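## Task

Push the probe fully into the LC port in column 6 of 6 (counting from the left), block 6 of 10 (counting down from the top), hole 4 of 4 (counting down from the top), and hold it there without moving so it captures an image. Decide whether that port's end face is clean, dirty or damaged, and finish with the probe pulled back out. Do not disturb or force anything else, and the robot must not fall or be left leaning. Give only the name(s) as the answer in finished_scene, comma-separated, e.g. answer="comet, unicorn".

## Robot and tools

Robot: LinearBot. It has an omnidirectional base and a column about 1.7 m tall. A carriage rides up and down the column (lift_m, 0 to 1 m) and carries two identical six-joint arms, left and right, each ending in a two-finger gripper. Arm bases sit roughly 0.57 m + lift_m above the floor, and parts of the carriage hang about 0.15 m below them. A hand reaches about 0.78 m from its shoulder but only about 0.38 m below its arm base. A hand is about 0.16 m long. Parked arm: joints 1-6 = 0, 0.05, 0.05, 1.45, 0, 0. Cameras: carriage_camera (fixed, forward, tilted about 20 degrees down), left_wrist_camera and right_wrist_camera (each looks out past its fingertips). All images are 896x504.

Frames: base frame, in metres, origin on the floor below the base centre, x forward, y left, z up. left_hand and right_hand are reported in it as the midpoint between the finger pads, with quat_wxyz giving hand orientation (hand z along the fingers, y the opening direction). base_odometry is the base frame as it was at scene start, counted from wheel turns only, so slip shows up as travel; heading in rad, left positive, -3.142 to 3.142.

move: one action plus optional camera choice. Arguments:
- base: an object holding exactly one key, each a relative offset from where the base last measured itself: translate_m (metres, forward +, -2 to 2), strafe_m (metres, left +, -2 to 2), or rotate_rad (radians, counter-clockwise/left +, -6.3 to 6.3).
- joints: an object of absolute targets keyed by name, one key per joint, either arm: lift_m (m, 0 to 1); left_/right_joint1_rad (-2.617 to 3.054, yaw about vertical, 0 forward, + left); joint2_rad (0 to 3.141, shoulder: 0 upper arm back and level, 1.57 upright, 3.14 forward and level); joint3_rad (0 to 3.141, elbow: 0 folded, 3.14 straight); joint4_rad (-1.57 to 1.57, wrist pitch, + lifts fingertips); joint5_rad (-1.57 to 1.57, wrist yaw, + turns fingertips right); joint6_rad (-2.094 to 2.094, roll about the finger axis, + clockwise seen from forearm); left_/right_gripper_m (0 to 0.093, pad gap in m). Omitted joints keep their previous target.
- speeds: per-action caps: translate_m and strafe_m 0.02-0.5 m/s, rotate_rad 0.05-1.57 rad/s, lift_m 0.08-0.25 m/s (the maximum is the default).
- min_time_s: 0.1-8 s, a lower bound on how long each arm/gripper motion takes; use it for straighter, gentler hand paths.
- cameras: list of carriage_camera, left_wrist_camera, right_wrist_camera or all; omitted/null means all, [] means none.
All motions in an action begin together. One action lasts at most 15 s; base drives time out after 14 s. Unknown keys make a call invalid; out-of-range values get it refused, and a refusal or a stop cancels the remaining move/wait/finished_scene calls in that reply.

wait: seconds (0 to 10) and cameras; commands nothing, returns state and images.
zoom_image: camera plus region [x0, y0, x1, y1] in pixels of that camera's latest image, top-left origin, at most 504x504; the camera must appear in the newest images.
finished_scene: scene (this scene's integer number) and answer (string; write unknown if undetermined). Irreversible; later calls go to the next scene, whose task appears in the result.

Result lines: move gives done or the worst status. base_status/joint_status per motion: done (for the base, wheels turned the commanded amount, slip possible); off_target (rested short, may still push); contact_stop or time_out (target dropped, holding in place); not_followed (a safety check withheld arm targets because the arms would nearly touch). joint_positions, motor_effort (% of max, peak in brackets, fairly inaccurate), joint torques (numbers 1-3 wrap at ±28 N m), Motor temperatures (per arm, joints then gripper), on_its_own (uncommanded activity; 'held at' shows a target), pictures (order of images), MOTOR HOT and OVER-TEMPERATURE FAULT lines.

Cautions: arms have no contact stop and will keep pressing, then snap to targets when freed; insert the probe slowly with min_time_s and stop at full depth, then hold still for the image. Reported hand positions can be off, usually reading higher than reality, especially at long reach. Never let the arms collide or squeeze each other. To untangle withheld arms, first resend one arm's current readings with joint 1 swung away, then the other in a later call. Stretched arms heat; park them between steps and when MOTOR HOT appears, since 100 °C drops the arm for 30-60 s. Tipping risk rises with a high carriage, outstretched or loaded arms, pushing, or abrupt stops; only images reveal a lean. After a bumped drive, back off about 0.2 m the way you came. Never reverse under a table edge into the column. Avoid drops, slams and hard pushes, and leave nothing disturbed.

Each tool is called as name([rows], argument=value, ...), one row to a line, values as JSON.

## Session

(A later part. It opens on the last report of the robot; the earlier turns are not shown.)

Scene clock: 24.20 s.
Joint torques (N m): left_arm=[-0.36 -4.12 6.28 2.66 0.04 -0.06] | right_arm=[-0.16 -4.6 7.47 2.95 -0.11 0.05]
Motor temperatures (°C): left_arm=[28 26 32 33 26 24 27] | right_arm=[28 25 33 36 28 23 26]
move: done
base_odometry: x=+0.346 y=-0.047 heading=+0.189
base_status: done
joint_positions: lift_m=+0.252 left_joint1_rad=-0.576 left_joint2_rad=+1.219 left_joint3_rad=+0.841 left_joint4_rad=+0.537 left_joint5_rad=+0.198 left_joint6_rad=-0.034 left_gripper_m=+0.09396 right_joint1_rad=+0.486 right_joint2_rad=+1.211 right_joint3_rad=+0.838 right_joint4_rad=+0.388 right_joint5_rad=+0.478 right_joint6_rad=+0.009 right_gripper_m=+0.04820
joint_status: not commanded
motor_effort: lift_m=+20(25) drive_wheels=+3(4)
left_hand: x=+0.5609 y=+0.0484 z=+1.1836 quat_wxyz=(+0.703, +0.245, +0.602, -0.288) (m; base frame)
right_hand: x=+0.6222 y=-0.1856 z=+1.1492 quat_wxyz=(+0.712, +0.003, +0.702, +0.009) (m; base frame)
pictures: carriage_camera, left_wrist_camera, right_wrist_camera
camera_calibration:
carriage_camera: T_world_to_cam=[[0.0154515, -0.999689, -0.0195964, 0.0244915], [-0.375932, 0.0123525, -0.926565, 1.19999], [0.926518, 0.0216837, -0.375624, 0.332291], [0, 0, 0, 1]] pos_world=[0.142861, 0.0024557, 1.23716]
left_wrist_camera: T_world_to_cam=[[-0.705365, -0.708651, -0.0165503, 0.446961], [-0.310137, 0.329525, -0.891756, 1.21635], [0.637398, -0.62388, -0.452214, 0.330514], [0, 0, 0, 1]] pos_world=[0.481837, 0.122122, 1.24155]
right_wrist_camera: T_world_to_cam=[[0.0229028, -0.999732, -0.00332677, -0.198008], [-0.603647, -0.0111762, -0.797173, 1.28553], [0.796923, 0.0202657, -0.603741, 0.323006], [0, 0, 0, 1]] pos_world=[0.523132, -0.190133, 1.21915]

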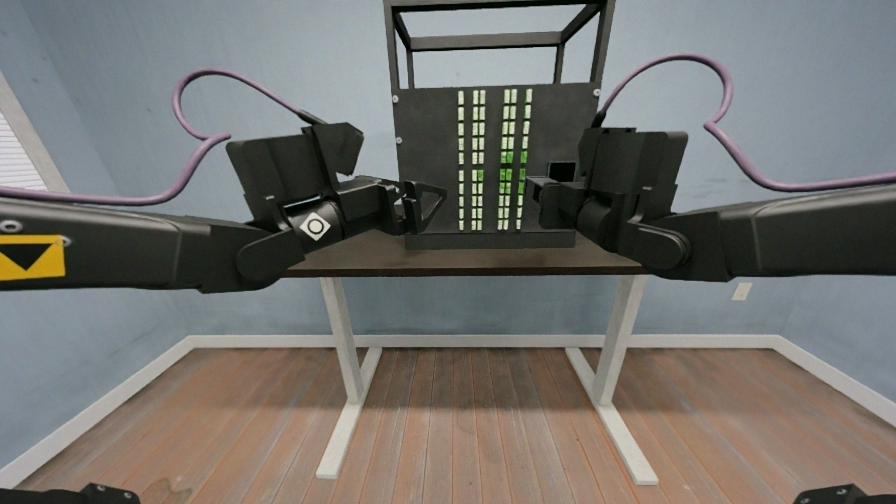

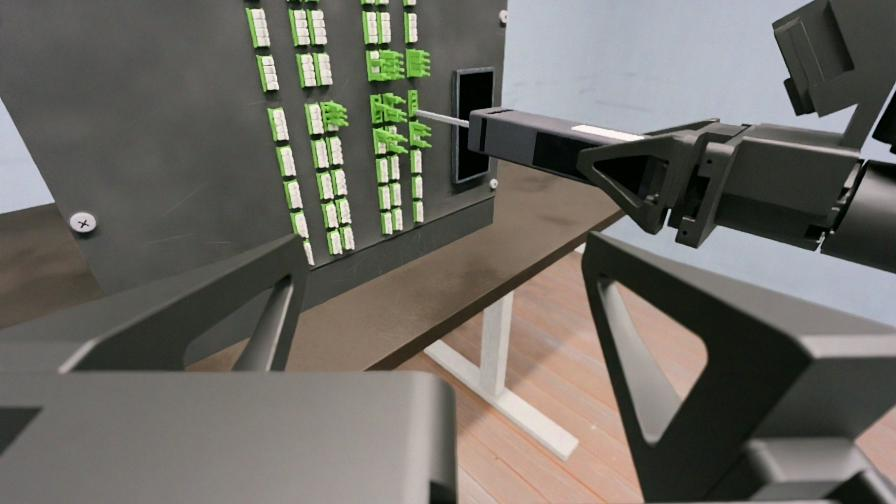

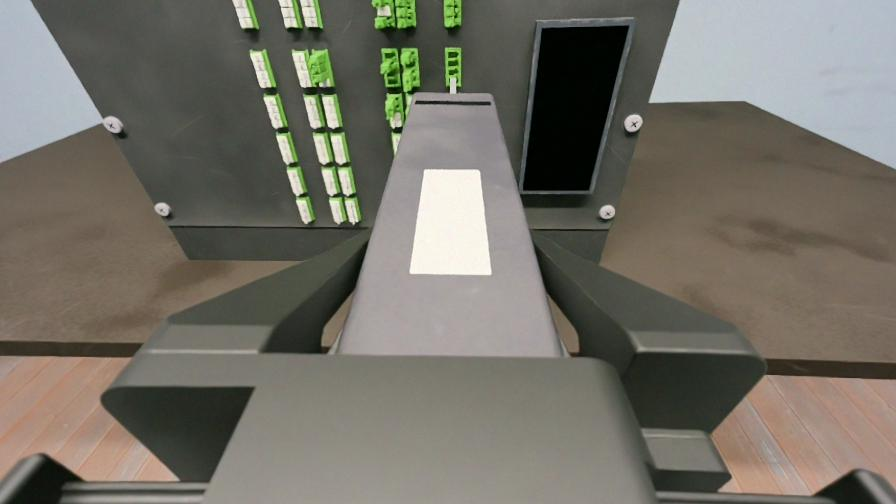

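move(base={"translate_m": -0.012}, speeds={"translate_m": 0.03}, cameras=[])

move(joints={"right_joint4_rad": 0.405, "lift_m": 0.265, "right_joint5_rad": 0.477}, min_time_s=1)

zoom_image(camera="left_wrist_camera", region=[390, 80, 480, 150])

zoom_image(camera="right_wrist_camera", region=[430, 50, 480, 100])

zoom_image(camera="carriage_camera", region=[500, 155, 540, 195])

Scene clock: 27.67 s.
Joint torques (N m): left_arm=[-0.34 -4.04 6.31 2.65 0.02 -0.05] | right_arm=[-0.14 -4.62 7.51 2.89 -0.09 0.05]
Motor temperatures (°C): left_arm=[28 26 32 33 26 24 27] | right_arm=[28 25 34 37 28 23 26]
move: done
base_odometry: x=+0.335 y=-0.049 heading=+0.189
base_status: done
joint_positions: lift_m=+0.252 left_joint1_rad=-0.576 left_joint2_rad=+1.219 left_joint3_rad=+0.841 left_joint4_rad=+0.537 left_joint5_rad=+0.198 left_joint6_rad=-0.034 left_gripper_m=+0.09396 right_joint1_rad=+0.486 right_joint2_rad=+1.211 right_joint3_rad=+0.838 right_joint4_rad=+0.388 right_joint5_rad=+0.477 right_joint6_rad=+0.009 right_gripper_m=+0.04820
joint_status: not commanded
motor_effort: lift_m=+20(23) drive_wheels=+3(4)
left_hand: x=+0.5609 y=+0.0484 z=+1.1836 quat_wxyz=(+0.703, +0.245, +0.602, -0.288) (m; base frame)
right_hand: x=+0.6222 y=-0.1856 z=+1.1492 quat_wxyz=(+0.712, +0.003, +0.702, +0.009) (m; base frame)
pictures: none
No camera images: "cameras" was empty.

Scene clock: 28.97 s.
Joint torques (N m): left_arm=[-0.34 -4.12 6.28 2.63 0.03 -0.05] | right_arm=[-0.17 -4.59 7.77 2.72 -0.06 0.05]
Motor temperatures (°C): left_arm=[28 26 32 33 26 24 27] | right_arm=[28 25 34 37 28 23 26]
move: off_target
base_odometry: x=+0.335 y=-0.049 heading=+0.189
base_status: not commanded
joint_positions: lift_m=+0.265 left_joint1_rad=-0.576 left_joint2_rad=+1.219 left_joint3_rad=+0.841 left_joint4_rad=+0.540 left_joint5_rad=+0.198 left_joint6_rad=-0.034 left_gripper_m=+0.09396 right_joint1_rad=+0.486 right_joint2_rad=+1.212 right_joint3_rad=+0.834 right_joint4_rad=+0.364 right_joint5_rad=+0.477 right_joint6_rad=+0.009 right_gripper_m=+0.04820
joint_status: right_joint4_rad off_target (ended at +0.364, target +0.405); the others done
motor_effort: lift_m=+22(27) drive_wheels=-1(3)
left_hand: x=+0.5608 y=+0.0484 z=+1.1972 quat_wxyz=(+0.704, +0.245, +0.601, -0.289) (m; base frame)
right_hand: x=+0.6223 y=-0.1855 z=+1.1544 quat_wxyz=(+0.703, -0.002, +0.711, +0.004) (m; base frame)
pictures: carriage_camera, left_wrist_camera, right_wrist_camera
camera_calibration:
carriage_camera: T_world_to_cam=[[0.0154515, -0.999689, -0.0195964, 0.0247462], [-0.375932, 0.0123525, -0.926565, 1.21203], [0.926518, 0.0216837, -0.375624, 0.337174], [0, 0, 0, 1]] pos_world=[0.142861, 0.0024557, 1.25016]
left_wrist_camera: T_world_to_cam=[[-0.705353, -0.70865, -0.0170811, 0.447774], [-0.308091, 0.328182, -0.892959, 1.2289], [0.638402, -0.624589, -0.449813, 0.333348], [0, 0, 0, 1]] pos_world=[0.481641, 0.122219, 1.25495]
right_wrist_camera: T_world_to_cam=[[0.0234324, -0.999679, 0.00961343, -0.213141], [-0.623867, -0.022136, -0.781217, 1.28197], [0.781179, 0.0123083, -0.624186, 0.358006], [0, 0, 0, 1]] pos_world=[0.525105, -0.189102, 1.227]

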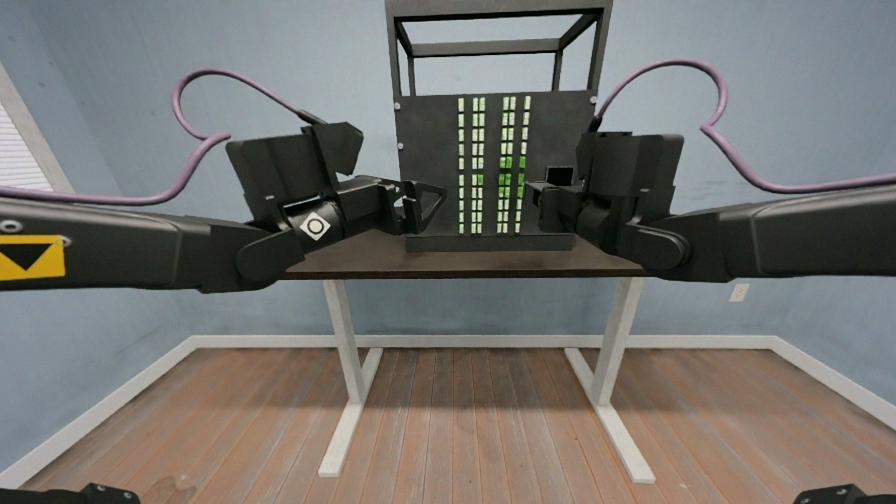

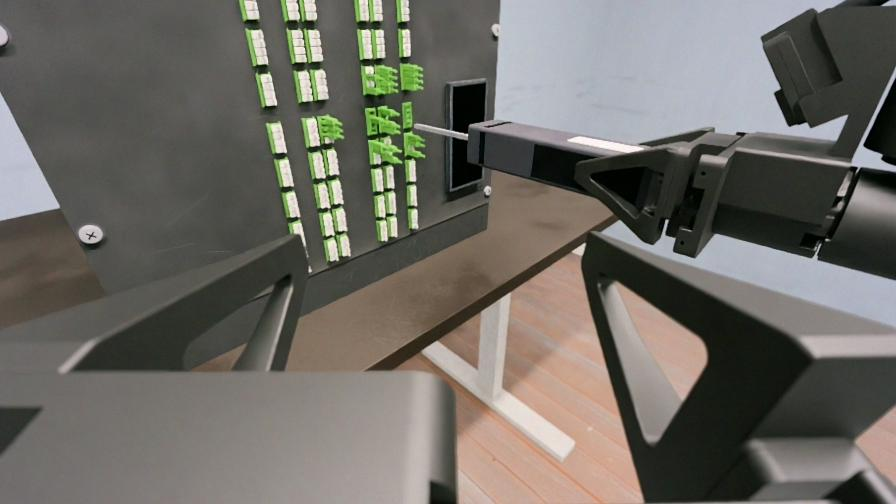

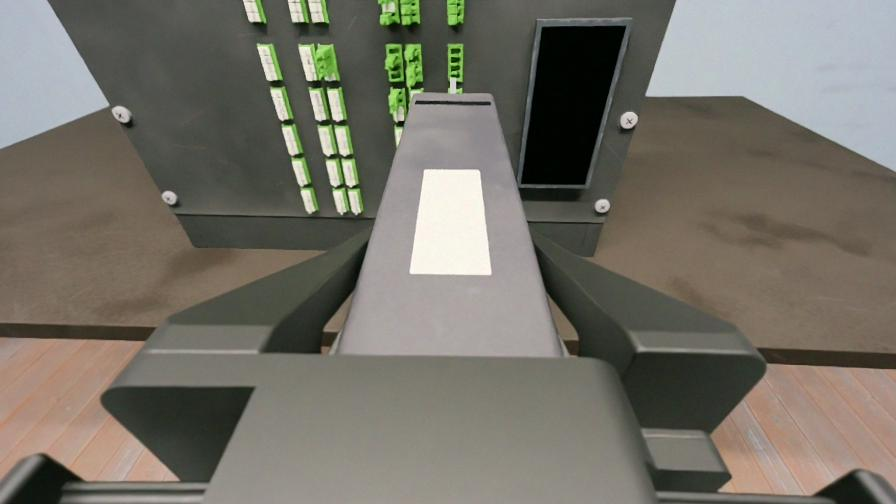

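Scaled by 5.600 from the camera's 896x504 image, which has a finer 1280x720 frame.

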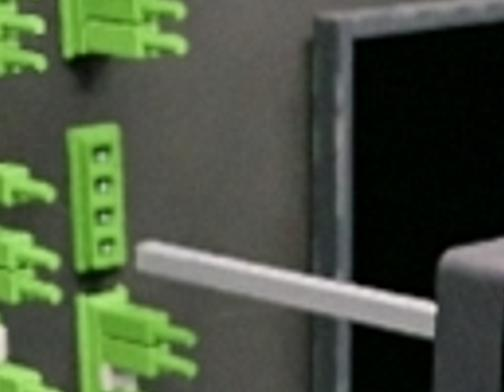

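Scaled by 10.080 from the camera's 896x504 image, which has a finer 1280x720 frame.

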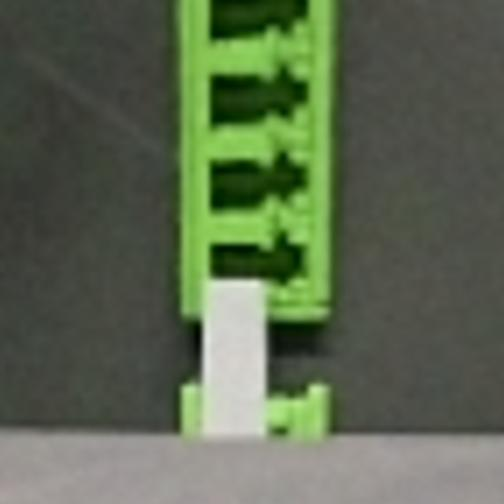

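Scaled by 12.600 from the camera's 896x504 image, which has a finer 1280x720 frame.

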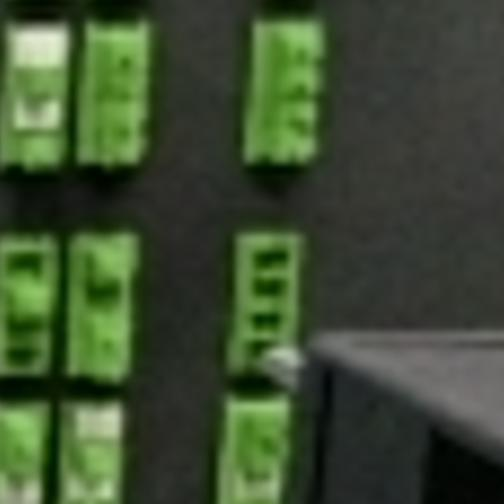

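move(base={"translate_m": 0.008}, joints={"lift_m": 0.2657}, speeds={"translate_m": 0.02})

zoom_image(camera="left_wrist_camera", region=[395, 100, 435, 140])

zoom_image(camera="right_wrist_camera", region=[435, 60, 475, 100])

zoom_image(camera="carriage_camera", region=[500, 165, 540, 205])

Scene clock: 30.67 s.
Joint torques (N m): left_arm=[-0.38 -4.11 6.27 2.63 0.04 -0.05] | right_arm=[-0.17 -4.7 7.8 2.85 -0.06 0.06]
Motor temperatures (°C): left_arm=[28 26 33 33 26 24 27] | right_arm=[28 26 34 37 28 23 26]
move: done
base_odometry: x=+0.342 y=-0.048 heading=+0.188
base_status: done
joint_positions: lift_m=+0.265 left_joint1_rad=-0.576 left_joint2_rad=+1.219 left_joint3_rad=+0.841 left_joint4_rad=+0.540 left_joint5_rad=+0.198 left_joint6_rad=-0.034 left_gripper_m=+0.09396 right_joint1_rad=+0.486 right_joint2_rad=+1.212 right_joint3_rad=+0.834 right_joint4_rad=+0.355 right_joint5_rad=+0.477 right_joint6_rad=+0.009 right_gripper_m=+0.04820
joint_status: all done
motor_effort: lift_m=+23(29) drive_wheels=-2(6)
left_hand: x=+0.5608 y=+0.0484 z=+1.1978 quat_wxyz=(+0.704, +0.245, +0.601, -0.289) (m; base frame)
right_hand: x=+0.6223 y=-0.1855 z=+1.1530 quat_wxyz=(+0.700, -0.004, +0.714, +0.003) (m; base frame)
pictures: carriage_camera, left_wrist_camera, right_wrist_camera
camera_calibration:
carriage_camera: T_world_to_cam=[[0.0154515, -0.999689, -0.0195964, 0.024756], [-0.375932, 0.0123525, -0.926565, 1.2125], [0.926518, 0.0216837, -0.375624, 0.337362], [0, 0, 0, 1]] pos_world=[0.142861, 0.0024557, 1.25066]
left_wrist_camera: T_world_to_cam=[[-0.705326, -0.708675, -0.0171755, 0.447962], [-0.307812, 0.328002, -0.893122, 1.2294], [0.638567, -0.624655, -0.449487, 0.333154], [0, 0, 0, 1]] pos_world=[0.481642, 0.122319, 1.25545]
right_wrist_camera: T_world_to_cam=[[0.0234944, -0.999634, 0.0134208, -0.217558], [-0.62966, -0.0252234, -0.776461, 1.27836], [0.776516, 0.00979196, -0.630022, 0.366348], [0, 0, 0, 1]] pos_world=[0.525567, -0.188821, 1.22632]

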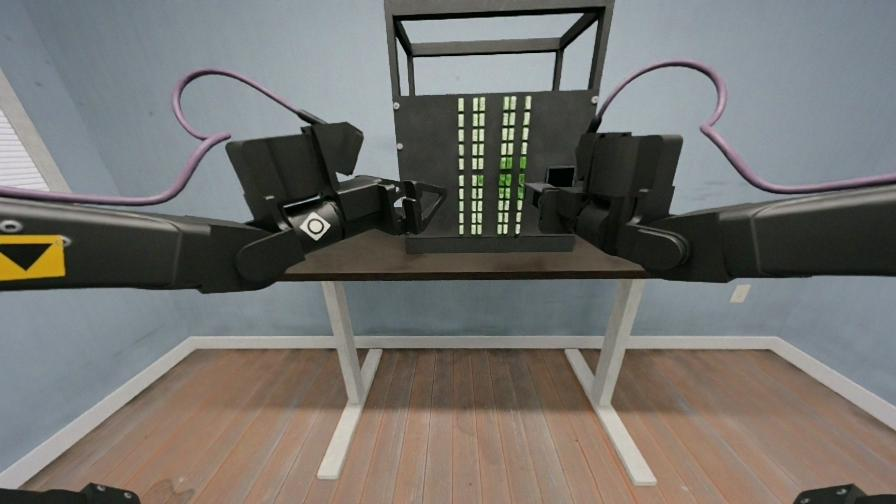

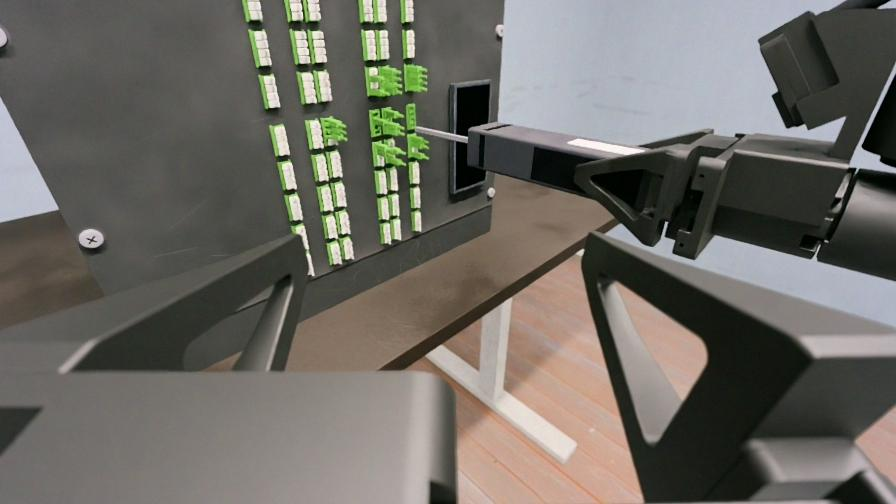

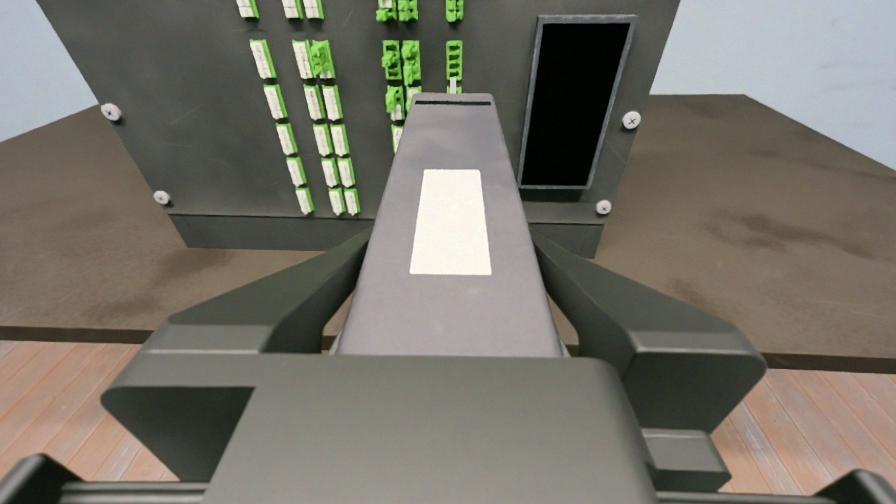

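Scaled by 12.600 from the camera's 896x504 image, which has a finer 1280x720 frame.

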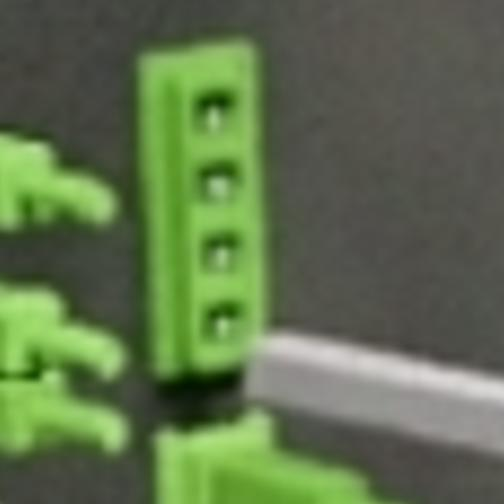

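Scaled by 12.600 from the camera's 896x504 image, which has a finer 1280x720 frame.

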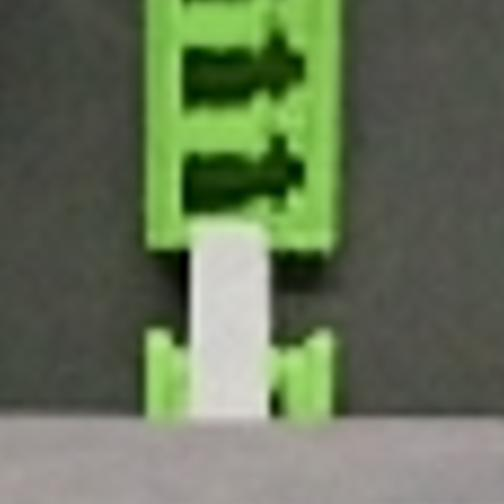

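Scaled by 12.600 from the camera's 896x504 image, which has a finer 1280x720 frame.

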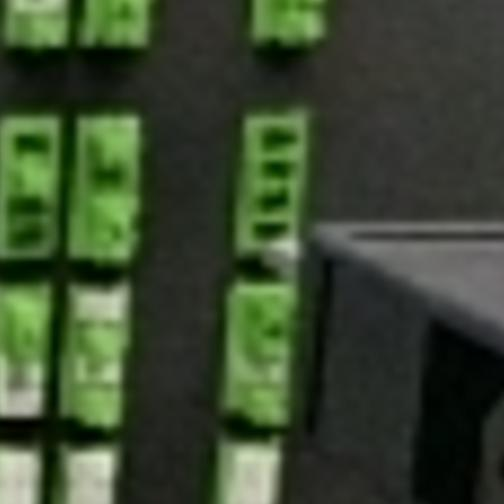

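move(joints={"lift_m": 0.2703})

zoom_image(camera="left_wrist_camera", region=[395, 100, 435, 140])

zoom_image(camera="right_wrist_camera", region=[435, 60, 475, 100])

zoom_image(camera="carriage_camera", region=[500, 165, 540, 205])

Scene clock: 31.47 s.
Joint torques (N m): left_arm=[-0.34 -4.12 6.31 2.6 0.03 -0.06] | right_arm=[-0.16 -4.68 7.84 2.89 -0.06 0.05]
Motor temperatures (°C): left_arm=[28 26 33 33 26 24 27] | right_arm=[28 26 34 37 28 23 26]
move: done
base_odometry: x=+0.342 y=-0.048 heading=+0.188
base_status: not commanded
joint_positions: lift_m=+0.270 left_joint1_rad=-0.576 left_joint2_rad=+1.219 left_joint3_rad=+0.841 left_joint4_rad=+0.541 left_joint5_rad=+0.198 left_joint6_rad=-0.034 left_gripper_m=+0.09396 right_joint1_rad=+0.486 right_joint2_rad=+1.212 right_joint3_rad=+0.834 right_joint4_rad=+0.354 right_joint5_rad=+0.477 right_joint6_rad=+0.009 right_gripper_m=+0.04820
joint_status: all done
motor_effort: lift_m=+25(28) drive_wheels=+4(4)
left_hand: x=+0.5607 y=+0.0484 z=+1.2027 quat_wxyz=(+0.704, +0.245, +0.600, -0.289) (m; base frame)
right_hand: x=+0.6223 y=-0.1855 z=+1.1574 quat_wxyz=(+0.700, -0.004, +0.714, +0.003) (m; base frame)
pictures: carriage_camera, left_wrist_camera, right_wrist_camera
camera_calibration:
carriage_camera: T_world_to_cam=[[0.0154515, -0.999689, -0.0195964, 0.0248481], [-0.375932, 0.0123525, -0.926565, 1.21685], [0.926518, 0.0216837, -0.375624, 0.339128], [0, 0, 0, 1]] pos_world=[0.142861, 0.0024557, 1.25536]
left_wrist_camera: T_world_to_cam=[[-0.705337, -0.708659, -0.0173946, 0.448254], [-0.307166, 0.327657, -0.893471, 1.23383], [0.638865, -0.624855, -0.448784, 0.334368], [0, 0, 0, 1]] pos_world=[0.481544, 0.122318, 1.26025]
right_wrist_camera: T_world_to_cam=[[0.0235249, -0.999627, 0.0138955, -0.218223], [-0.630419, -0.0256207, -0.775832, 1.28146], [0.775898, 0.00949139, -0.630787, 0.370319], [0, 0, 0, 1]] pos_world=[0.525663, -0.188824, 1.23083]

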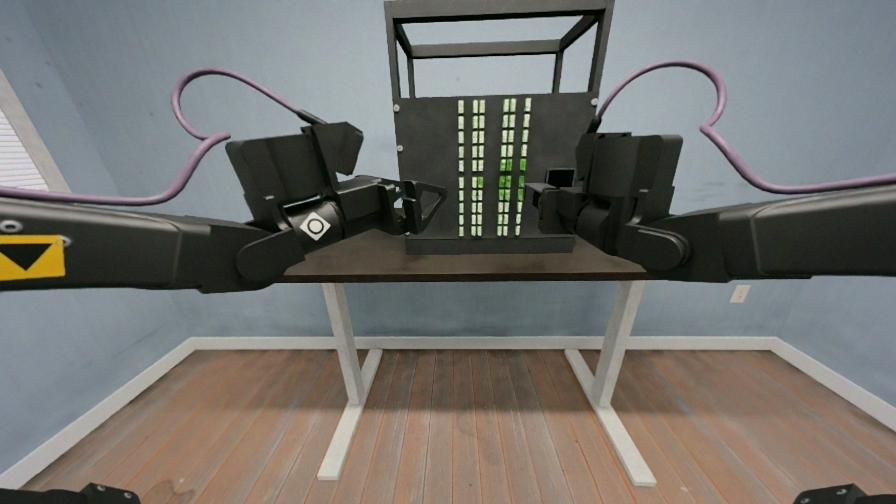

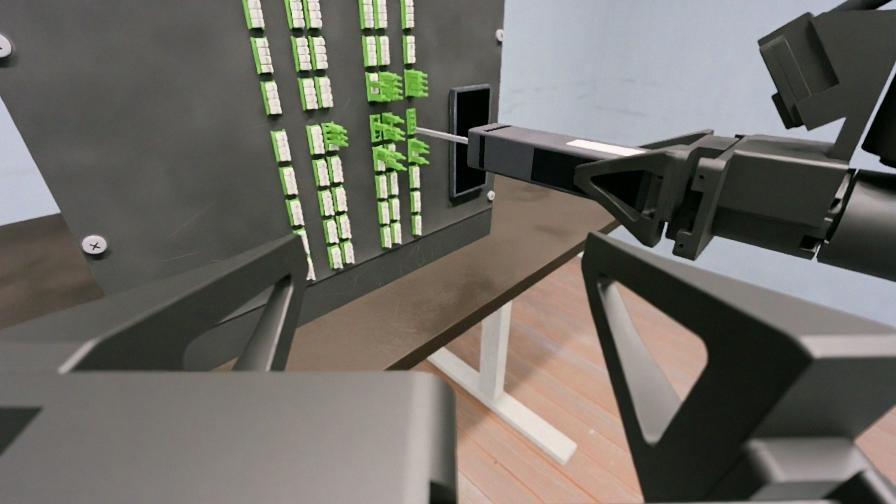

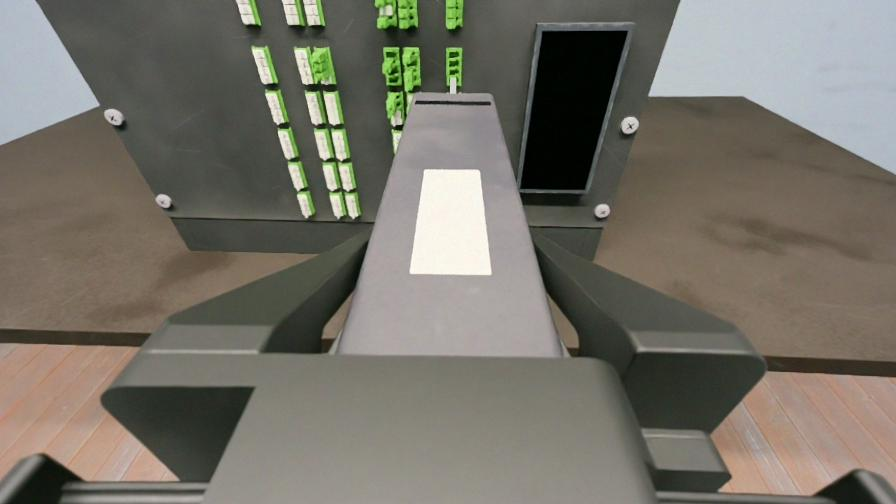

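Scaled by 12.600 from the camera's 896x504 image, which has a finer 1280x720 frame.

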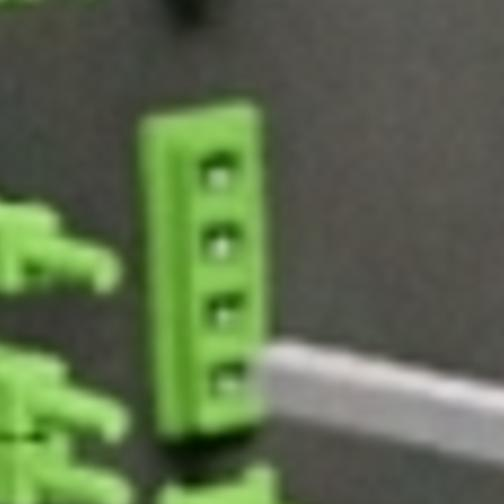

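Scaled by 12.600 from the camera's 896x504 image, which has a finer 1280x720 frame.

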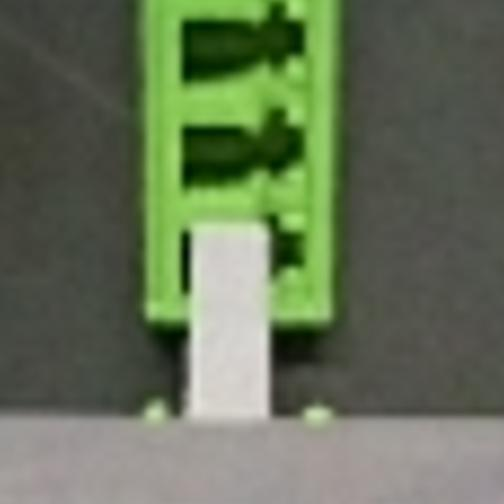

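Scaled by 12.600 from the camera's 896x504 image, which has a finer 1280x720 frame.

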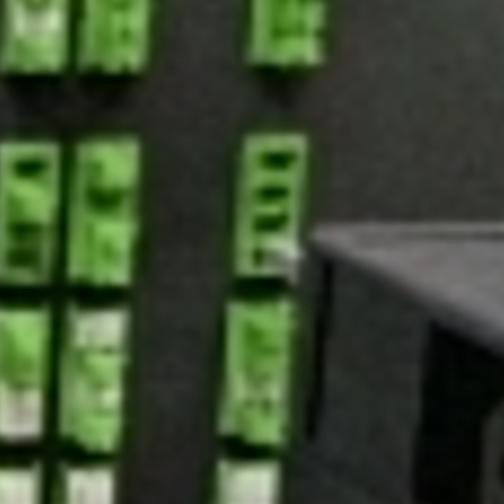

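zoom_image(camera="left_wrist_camera", region=[408, 120, 432, 144])

zoom_image(camera="left_wrist_camera", region=[440, 125, 464, 149])

zoom_image(camera="right_wrist_camera", region=[440, 70, 464, 94])

Scaled by 21.000 from the camera's 896x504 image, which has a finer 1280x720 frame.

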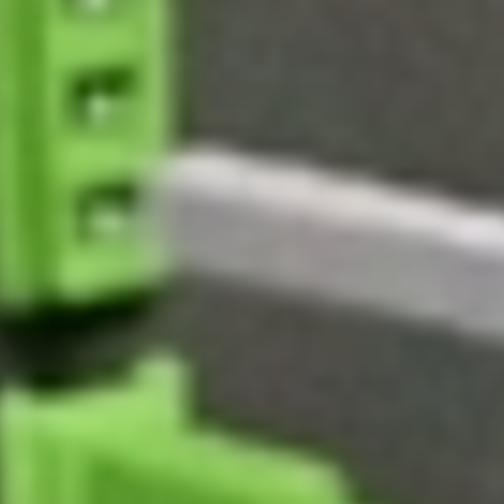

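Scaled by 21.000 from the camera's 896x504 image, which has a finer 1280x720 frame.

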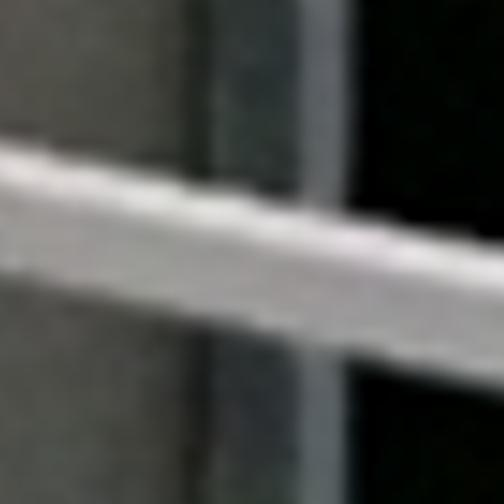

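Scaled by 21.000 from the camera's 896x504 image, which has a finer 1280x720 frame.

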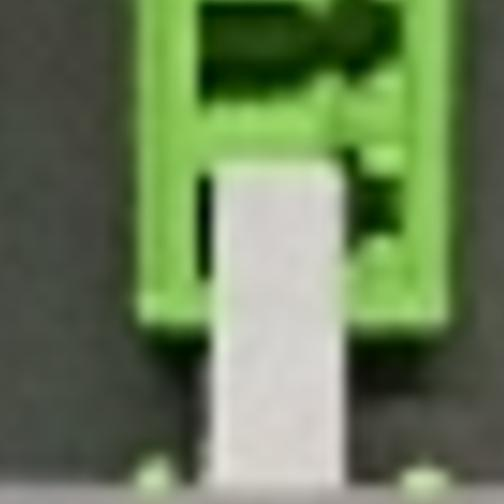

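move(base={"translate_m": 0.003}, joints={"lift_m": 0.2697}, speeds={"translate_m": 0.02})

zoom_image(camera="left_wrist_camera", region=[402, 120, 426, 144])

zoom_image(camera="right_wrist_camera", region=[440, 70, 464, 94])

zoom_image(camera="carriage_camera", region=[510, 170, 534, 194])

Scene clock: 33.70 s.
Joint torques (N m): left_arm=[-0.36 -4.12 6.27 2.62 0.03 -0.06] | right_arm=[-0.17 -4.7 7.8 2.94 -0.05 0.06]
Motor temperatures (°C): left_arm=[28 26 33 34 26 24 27] | right_arm=[28 26 34 38 28 23 26]
move: done
base_odometry: x=+0.345 y=-0.048 heading=+0.188
base_status: done
joint_positions: lift_m=+0.270 left_joint1_rad=-0.576 left_joint2_rad=+1.219 left_joint3_rad=+0.841 left_joint4_rad=+0.541 left_joint5_rad=+0.198 left_joint6_rad=-0.034 left_gripper_m=+0.09396 right_joint1_rad=+0.486 right_joint2_rad=+1.213 right_joint3_rad=+0.834 right_joint4_rad=+0.351 right_joint5_rad=+0.477 right_joint6_rad=+0.009 right_gripper_m=+0.04820
joint_status: all done
motor_effort: lift_m=+21(24) drive_wheels=+4(8)
left_hand: x=+0.5607 y=+0.0484 z=+1.2024 quat_wxyz=(+0.704, +0.245, +0.601, -0.289) (m; base frame)
right_hand: x=+0.6224 y=-0.1855 z=+1.1561 quat_wxyz=(+0.698, -0.004, +0.716, +0.002) (m; base frame)
pictures: carriage_camera, left_wrist_camera, right_wrist_camera
camera_calibration:
carriage_camera: T_world_to_cam=[[0.0154515, -0.999689, -0.0195964, 0.0248442], [-0.375932, 0.0123525, -0.926565, 1.21667], [0.926518, 0.0216837, -0.375624, 0.339052], [0, 0, 0, 1]] pos_world=[0.142861, 0.0024557, 1.25516]
left_wrist_camera: T_world_to_cam=[[-0.705344, -0.708656, -0.0172377, 0.448124], [-0.307552, 0.327843, -0.89327, 1.2335], [0.638672, -0.624761, -0.44919, 0.334764], [0, 0, 0, 1]] pos_world=[0.481643, 0.122318, 1.25995]
right_wrist_camera: T_world_to_cam=[[0.0235892, -0.999598, 0.0157283, -0.22031], [-0.633332, -0.027115, -0.773405, 1.27921], [0.77352, 0.00828277, -0.633717, 0.374024], [0, 0, 0, 1]] pos_world=[0.526044, -0.188634, 1.22983]

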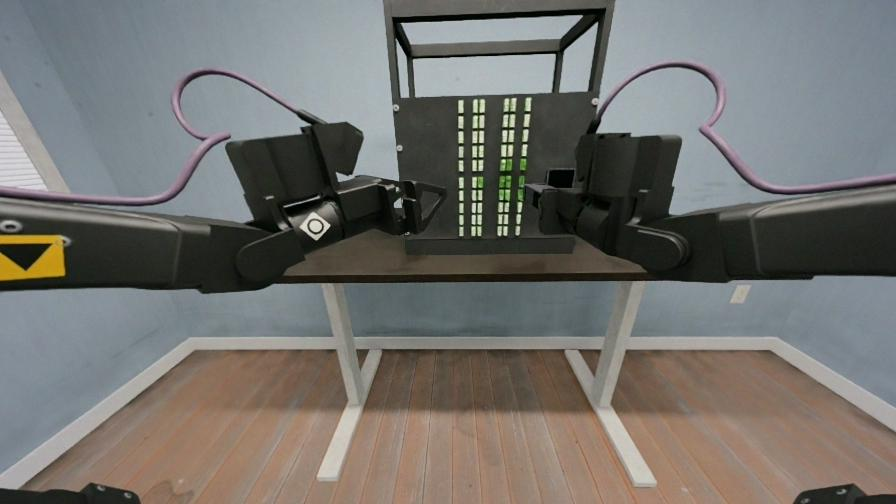

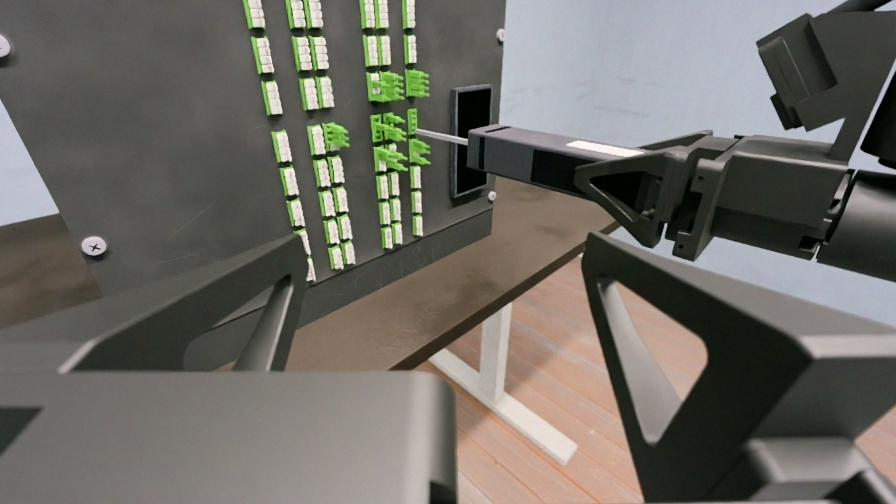

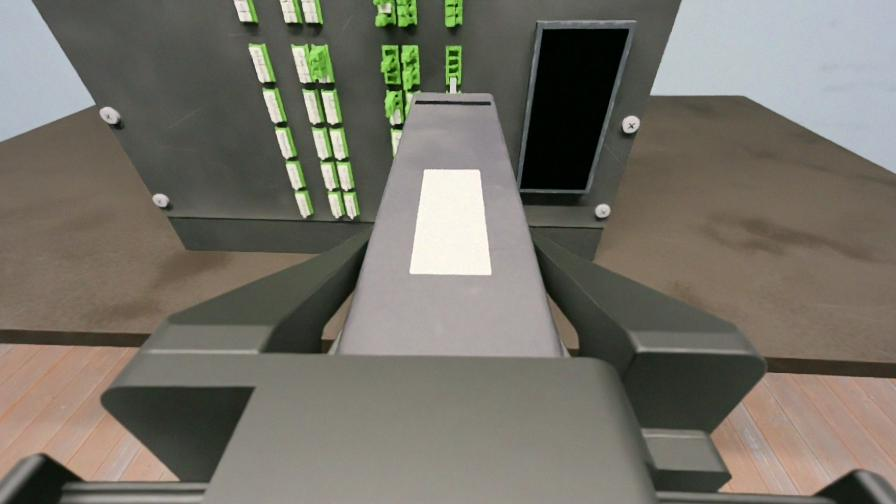

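Scaled by 21.000 from the camera's 896x504 image, which has a finer 1280x720 frame.

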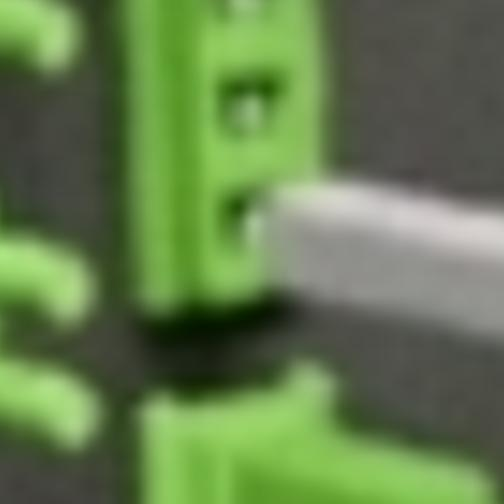

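Scaled by 21.000 from the camera's 896x504 image, which has a finer 1280x720 frame.

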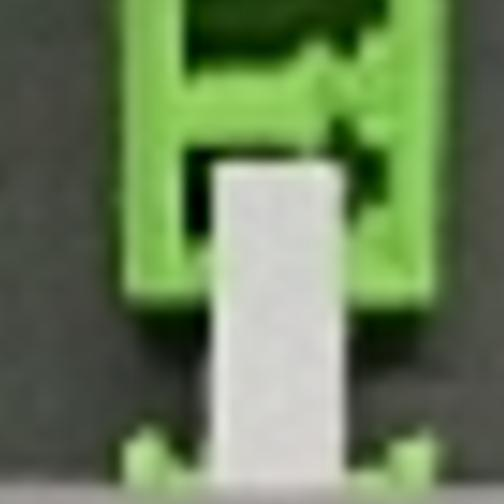

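Scaled by 21.000 from the camera's 896x504 image, which has a finer 1280x720 frame.

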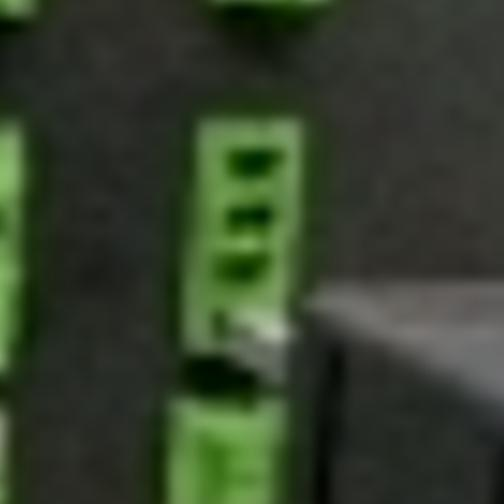

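move(joints={"right_joint5_rad": 0.4735})

zoom_image(camera="right_wrist_camera", region=[440, 70, 464, 94])

Scene clock: 34.33 s.
Joint torques (N m): left_arm=[-0.39 -4.07 6.28 2.63 0.03 -0.06] | right_arm=[-0.16 -4.78 7.75 2.91 -0.09 0.05]
Motor temperatures (°C): left_arm=[28 26 33 34 26 24 27] | right_arm=[28 26 35 38 28 23 26]
move: done
base_odometry: x=+0.345 y=-0.048 heading=+0.188
base_status: not commanded
joint_positions: lift_m=+0.270 left_joint1_rad=-0.576 left_joint2_rad=+1.219 left_joint3_rad=+0.841 left_joint4_rad=+0.541 left_joint5_rad=+0.198 left_joint6_rad=-0.034 left_gripper_m=+0.09396 right_joint1_rad=+0.486 right_joint2_rad=+1.213 right_joint3_rad=+0.834 right_joint4_rad=+0.350 right_joint5_rad=+0.477 right_joint6_rad=+0.009 right_gripper_m=+0.04820
joint_status: all done
motor_effort: lift_m=+21(23) drive_wheels=+4(4)
left_hand: x=+0.5607 y=+0.0484 z=+1.2024 quat_wxyz=(+0.704, +0.245, +0.601, -0.289) (m; base frame)
right_hand: x=+0.6224 y=-0.1855 z=+1.1560 quat_wxyz=(+0.698, -0.004, +0.716, +0.002) (m; base frame)
pictures: carriage_camera, left_wrist_camera, right_wrist_camera
camera_calibration:
carriage_camera: T_world_to_cam=[[0.0154515, -0.999689, -0.0195964, 0.0248442], [-0.375932, 0.0123525, -0.926565, 1.21667], [0.926518, 0.0216837, -0.375624, 0.339052], [0, 0, 0, 1]] pos_world=[0.142861, 0.0024557, 1.25516]
left_wrist_camera: T_world_to_cam=[[-0.705344, -0.708656, -0.0172377, 0.448124], [-0.307552, 0.327843, -0.89327, 1.2335], [0.638672, -0.624761, -0.44919, 0.334764], [0, 0, 0, 1]] pos_world=[0.481643, 0.122318, 1.25995]
right_wrist_camera: T_world_to_cam=[[0.0235005, -0.999597, 0.0159237, -0.220506], [-0.633551, -0.0272123, -0.773222, 1.27914], [0.773344, 0.00808264, -0.633936, 0.374272], [0, 0, 0, 1]] pos_world=[0.526142, -0.188634, 1.22983]

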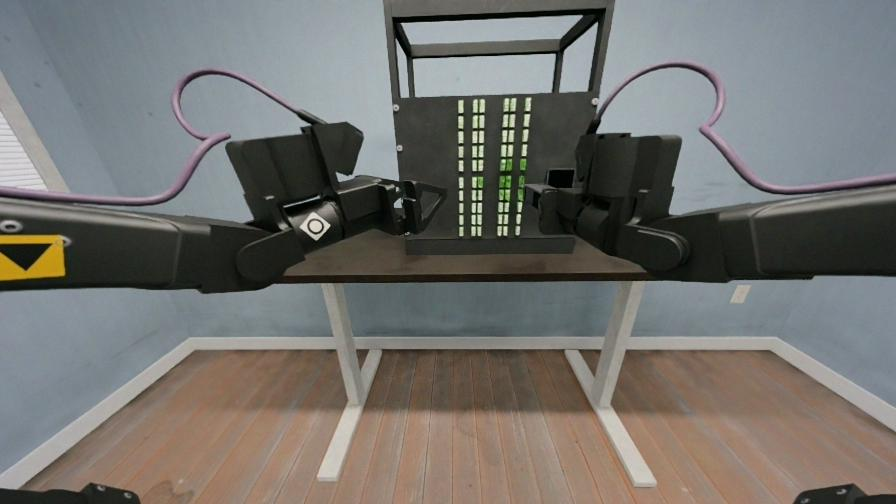

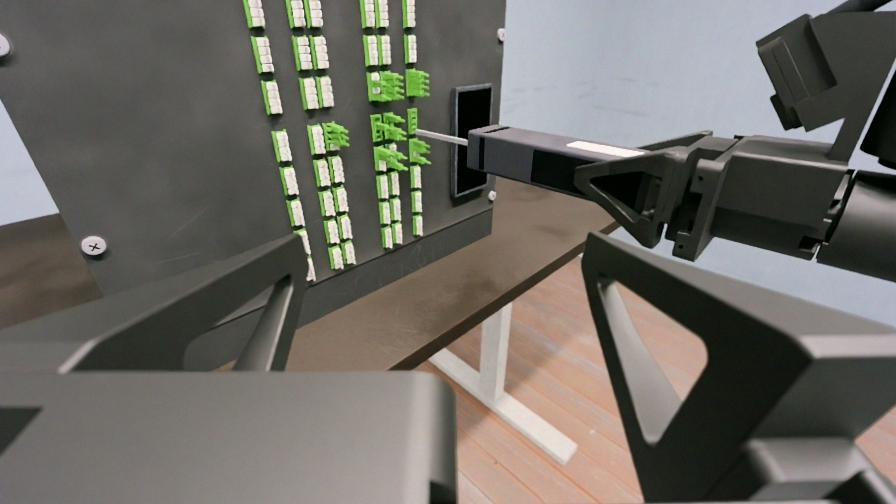

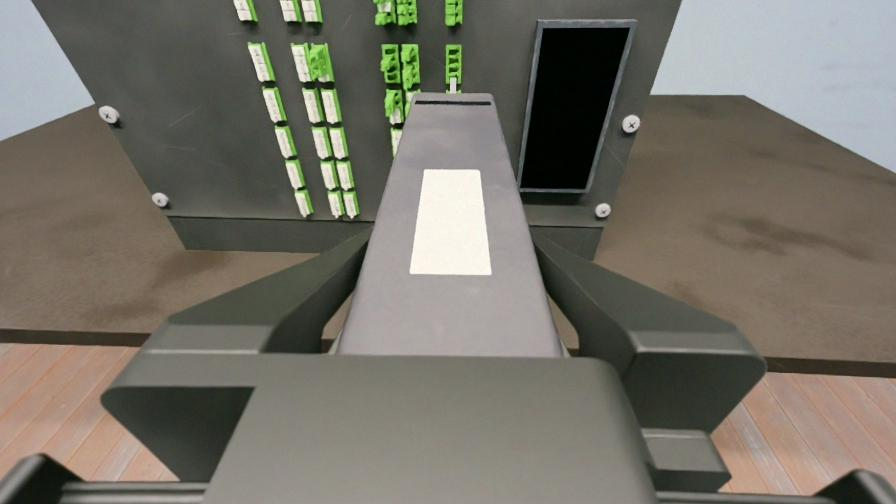

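Scaled by 21.000 from the camera's 896x504 image, which has a finer 1280x720 frame.

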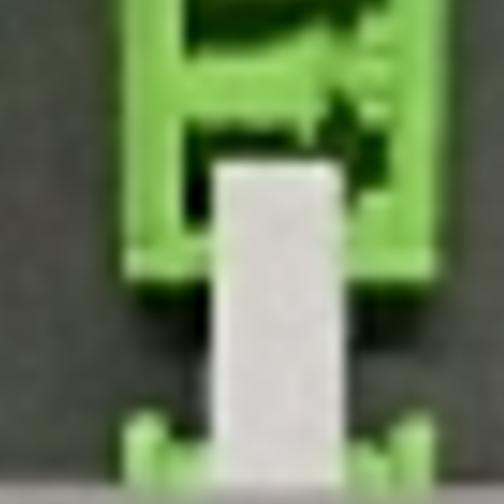

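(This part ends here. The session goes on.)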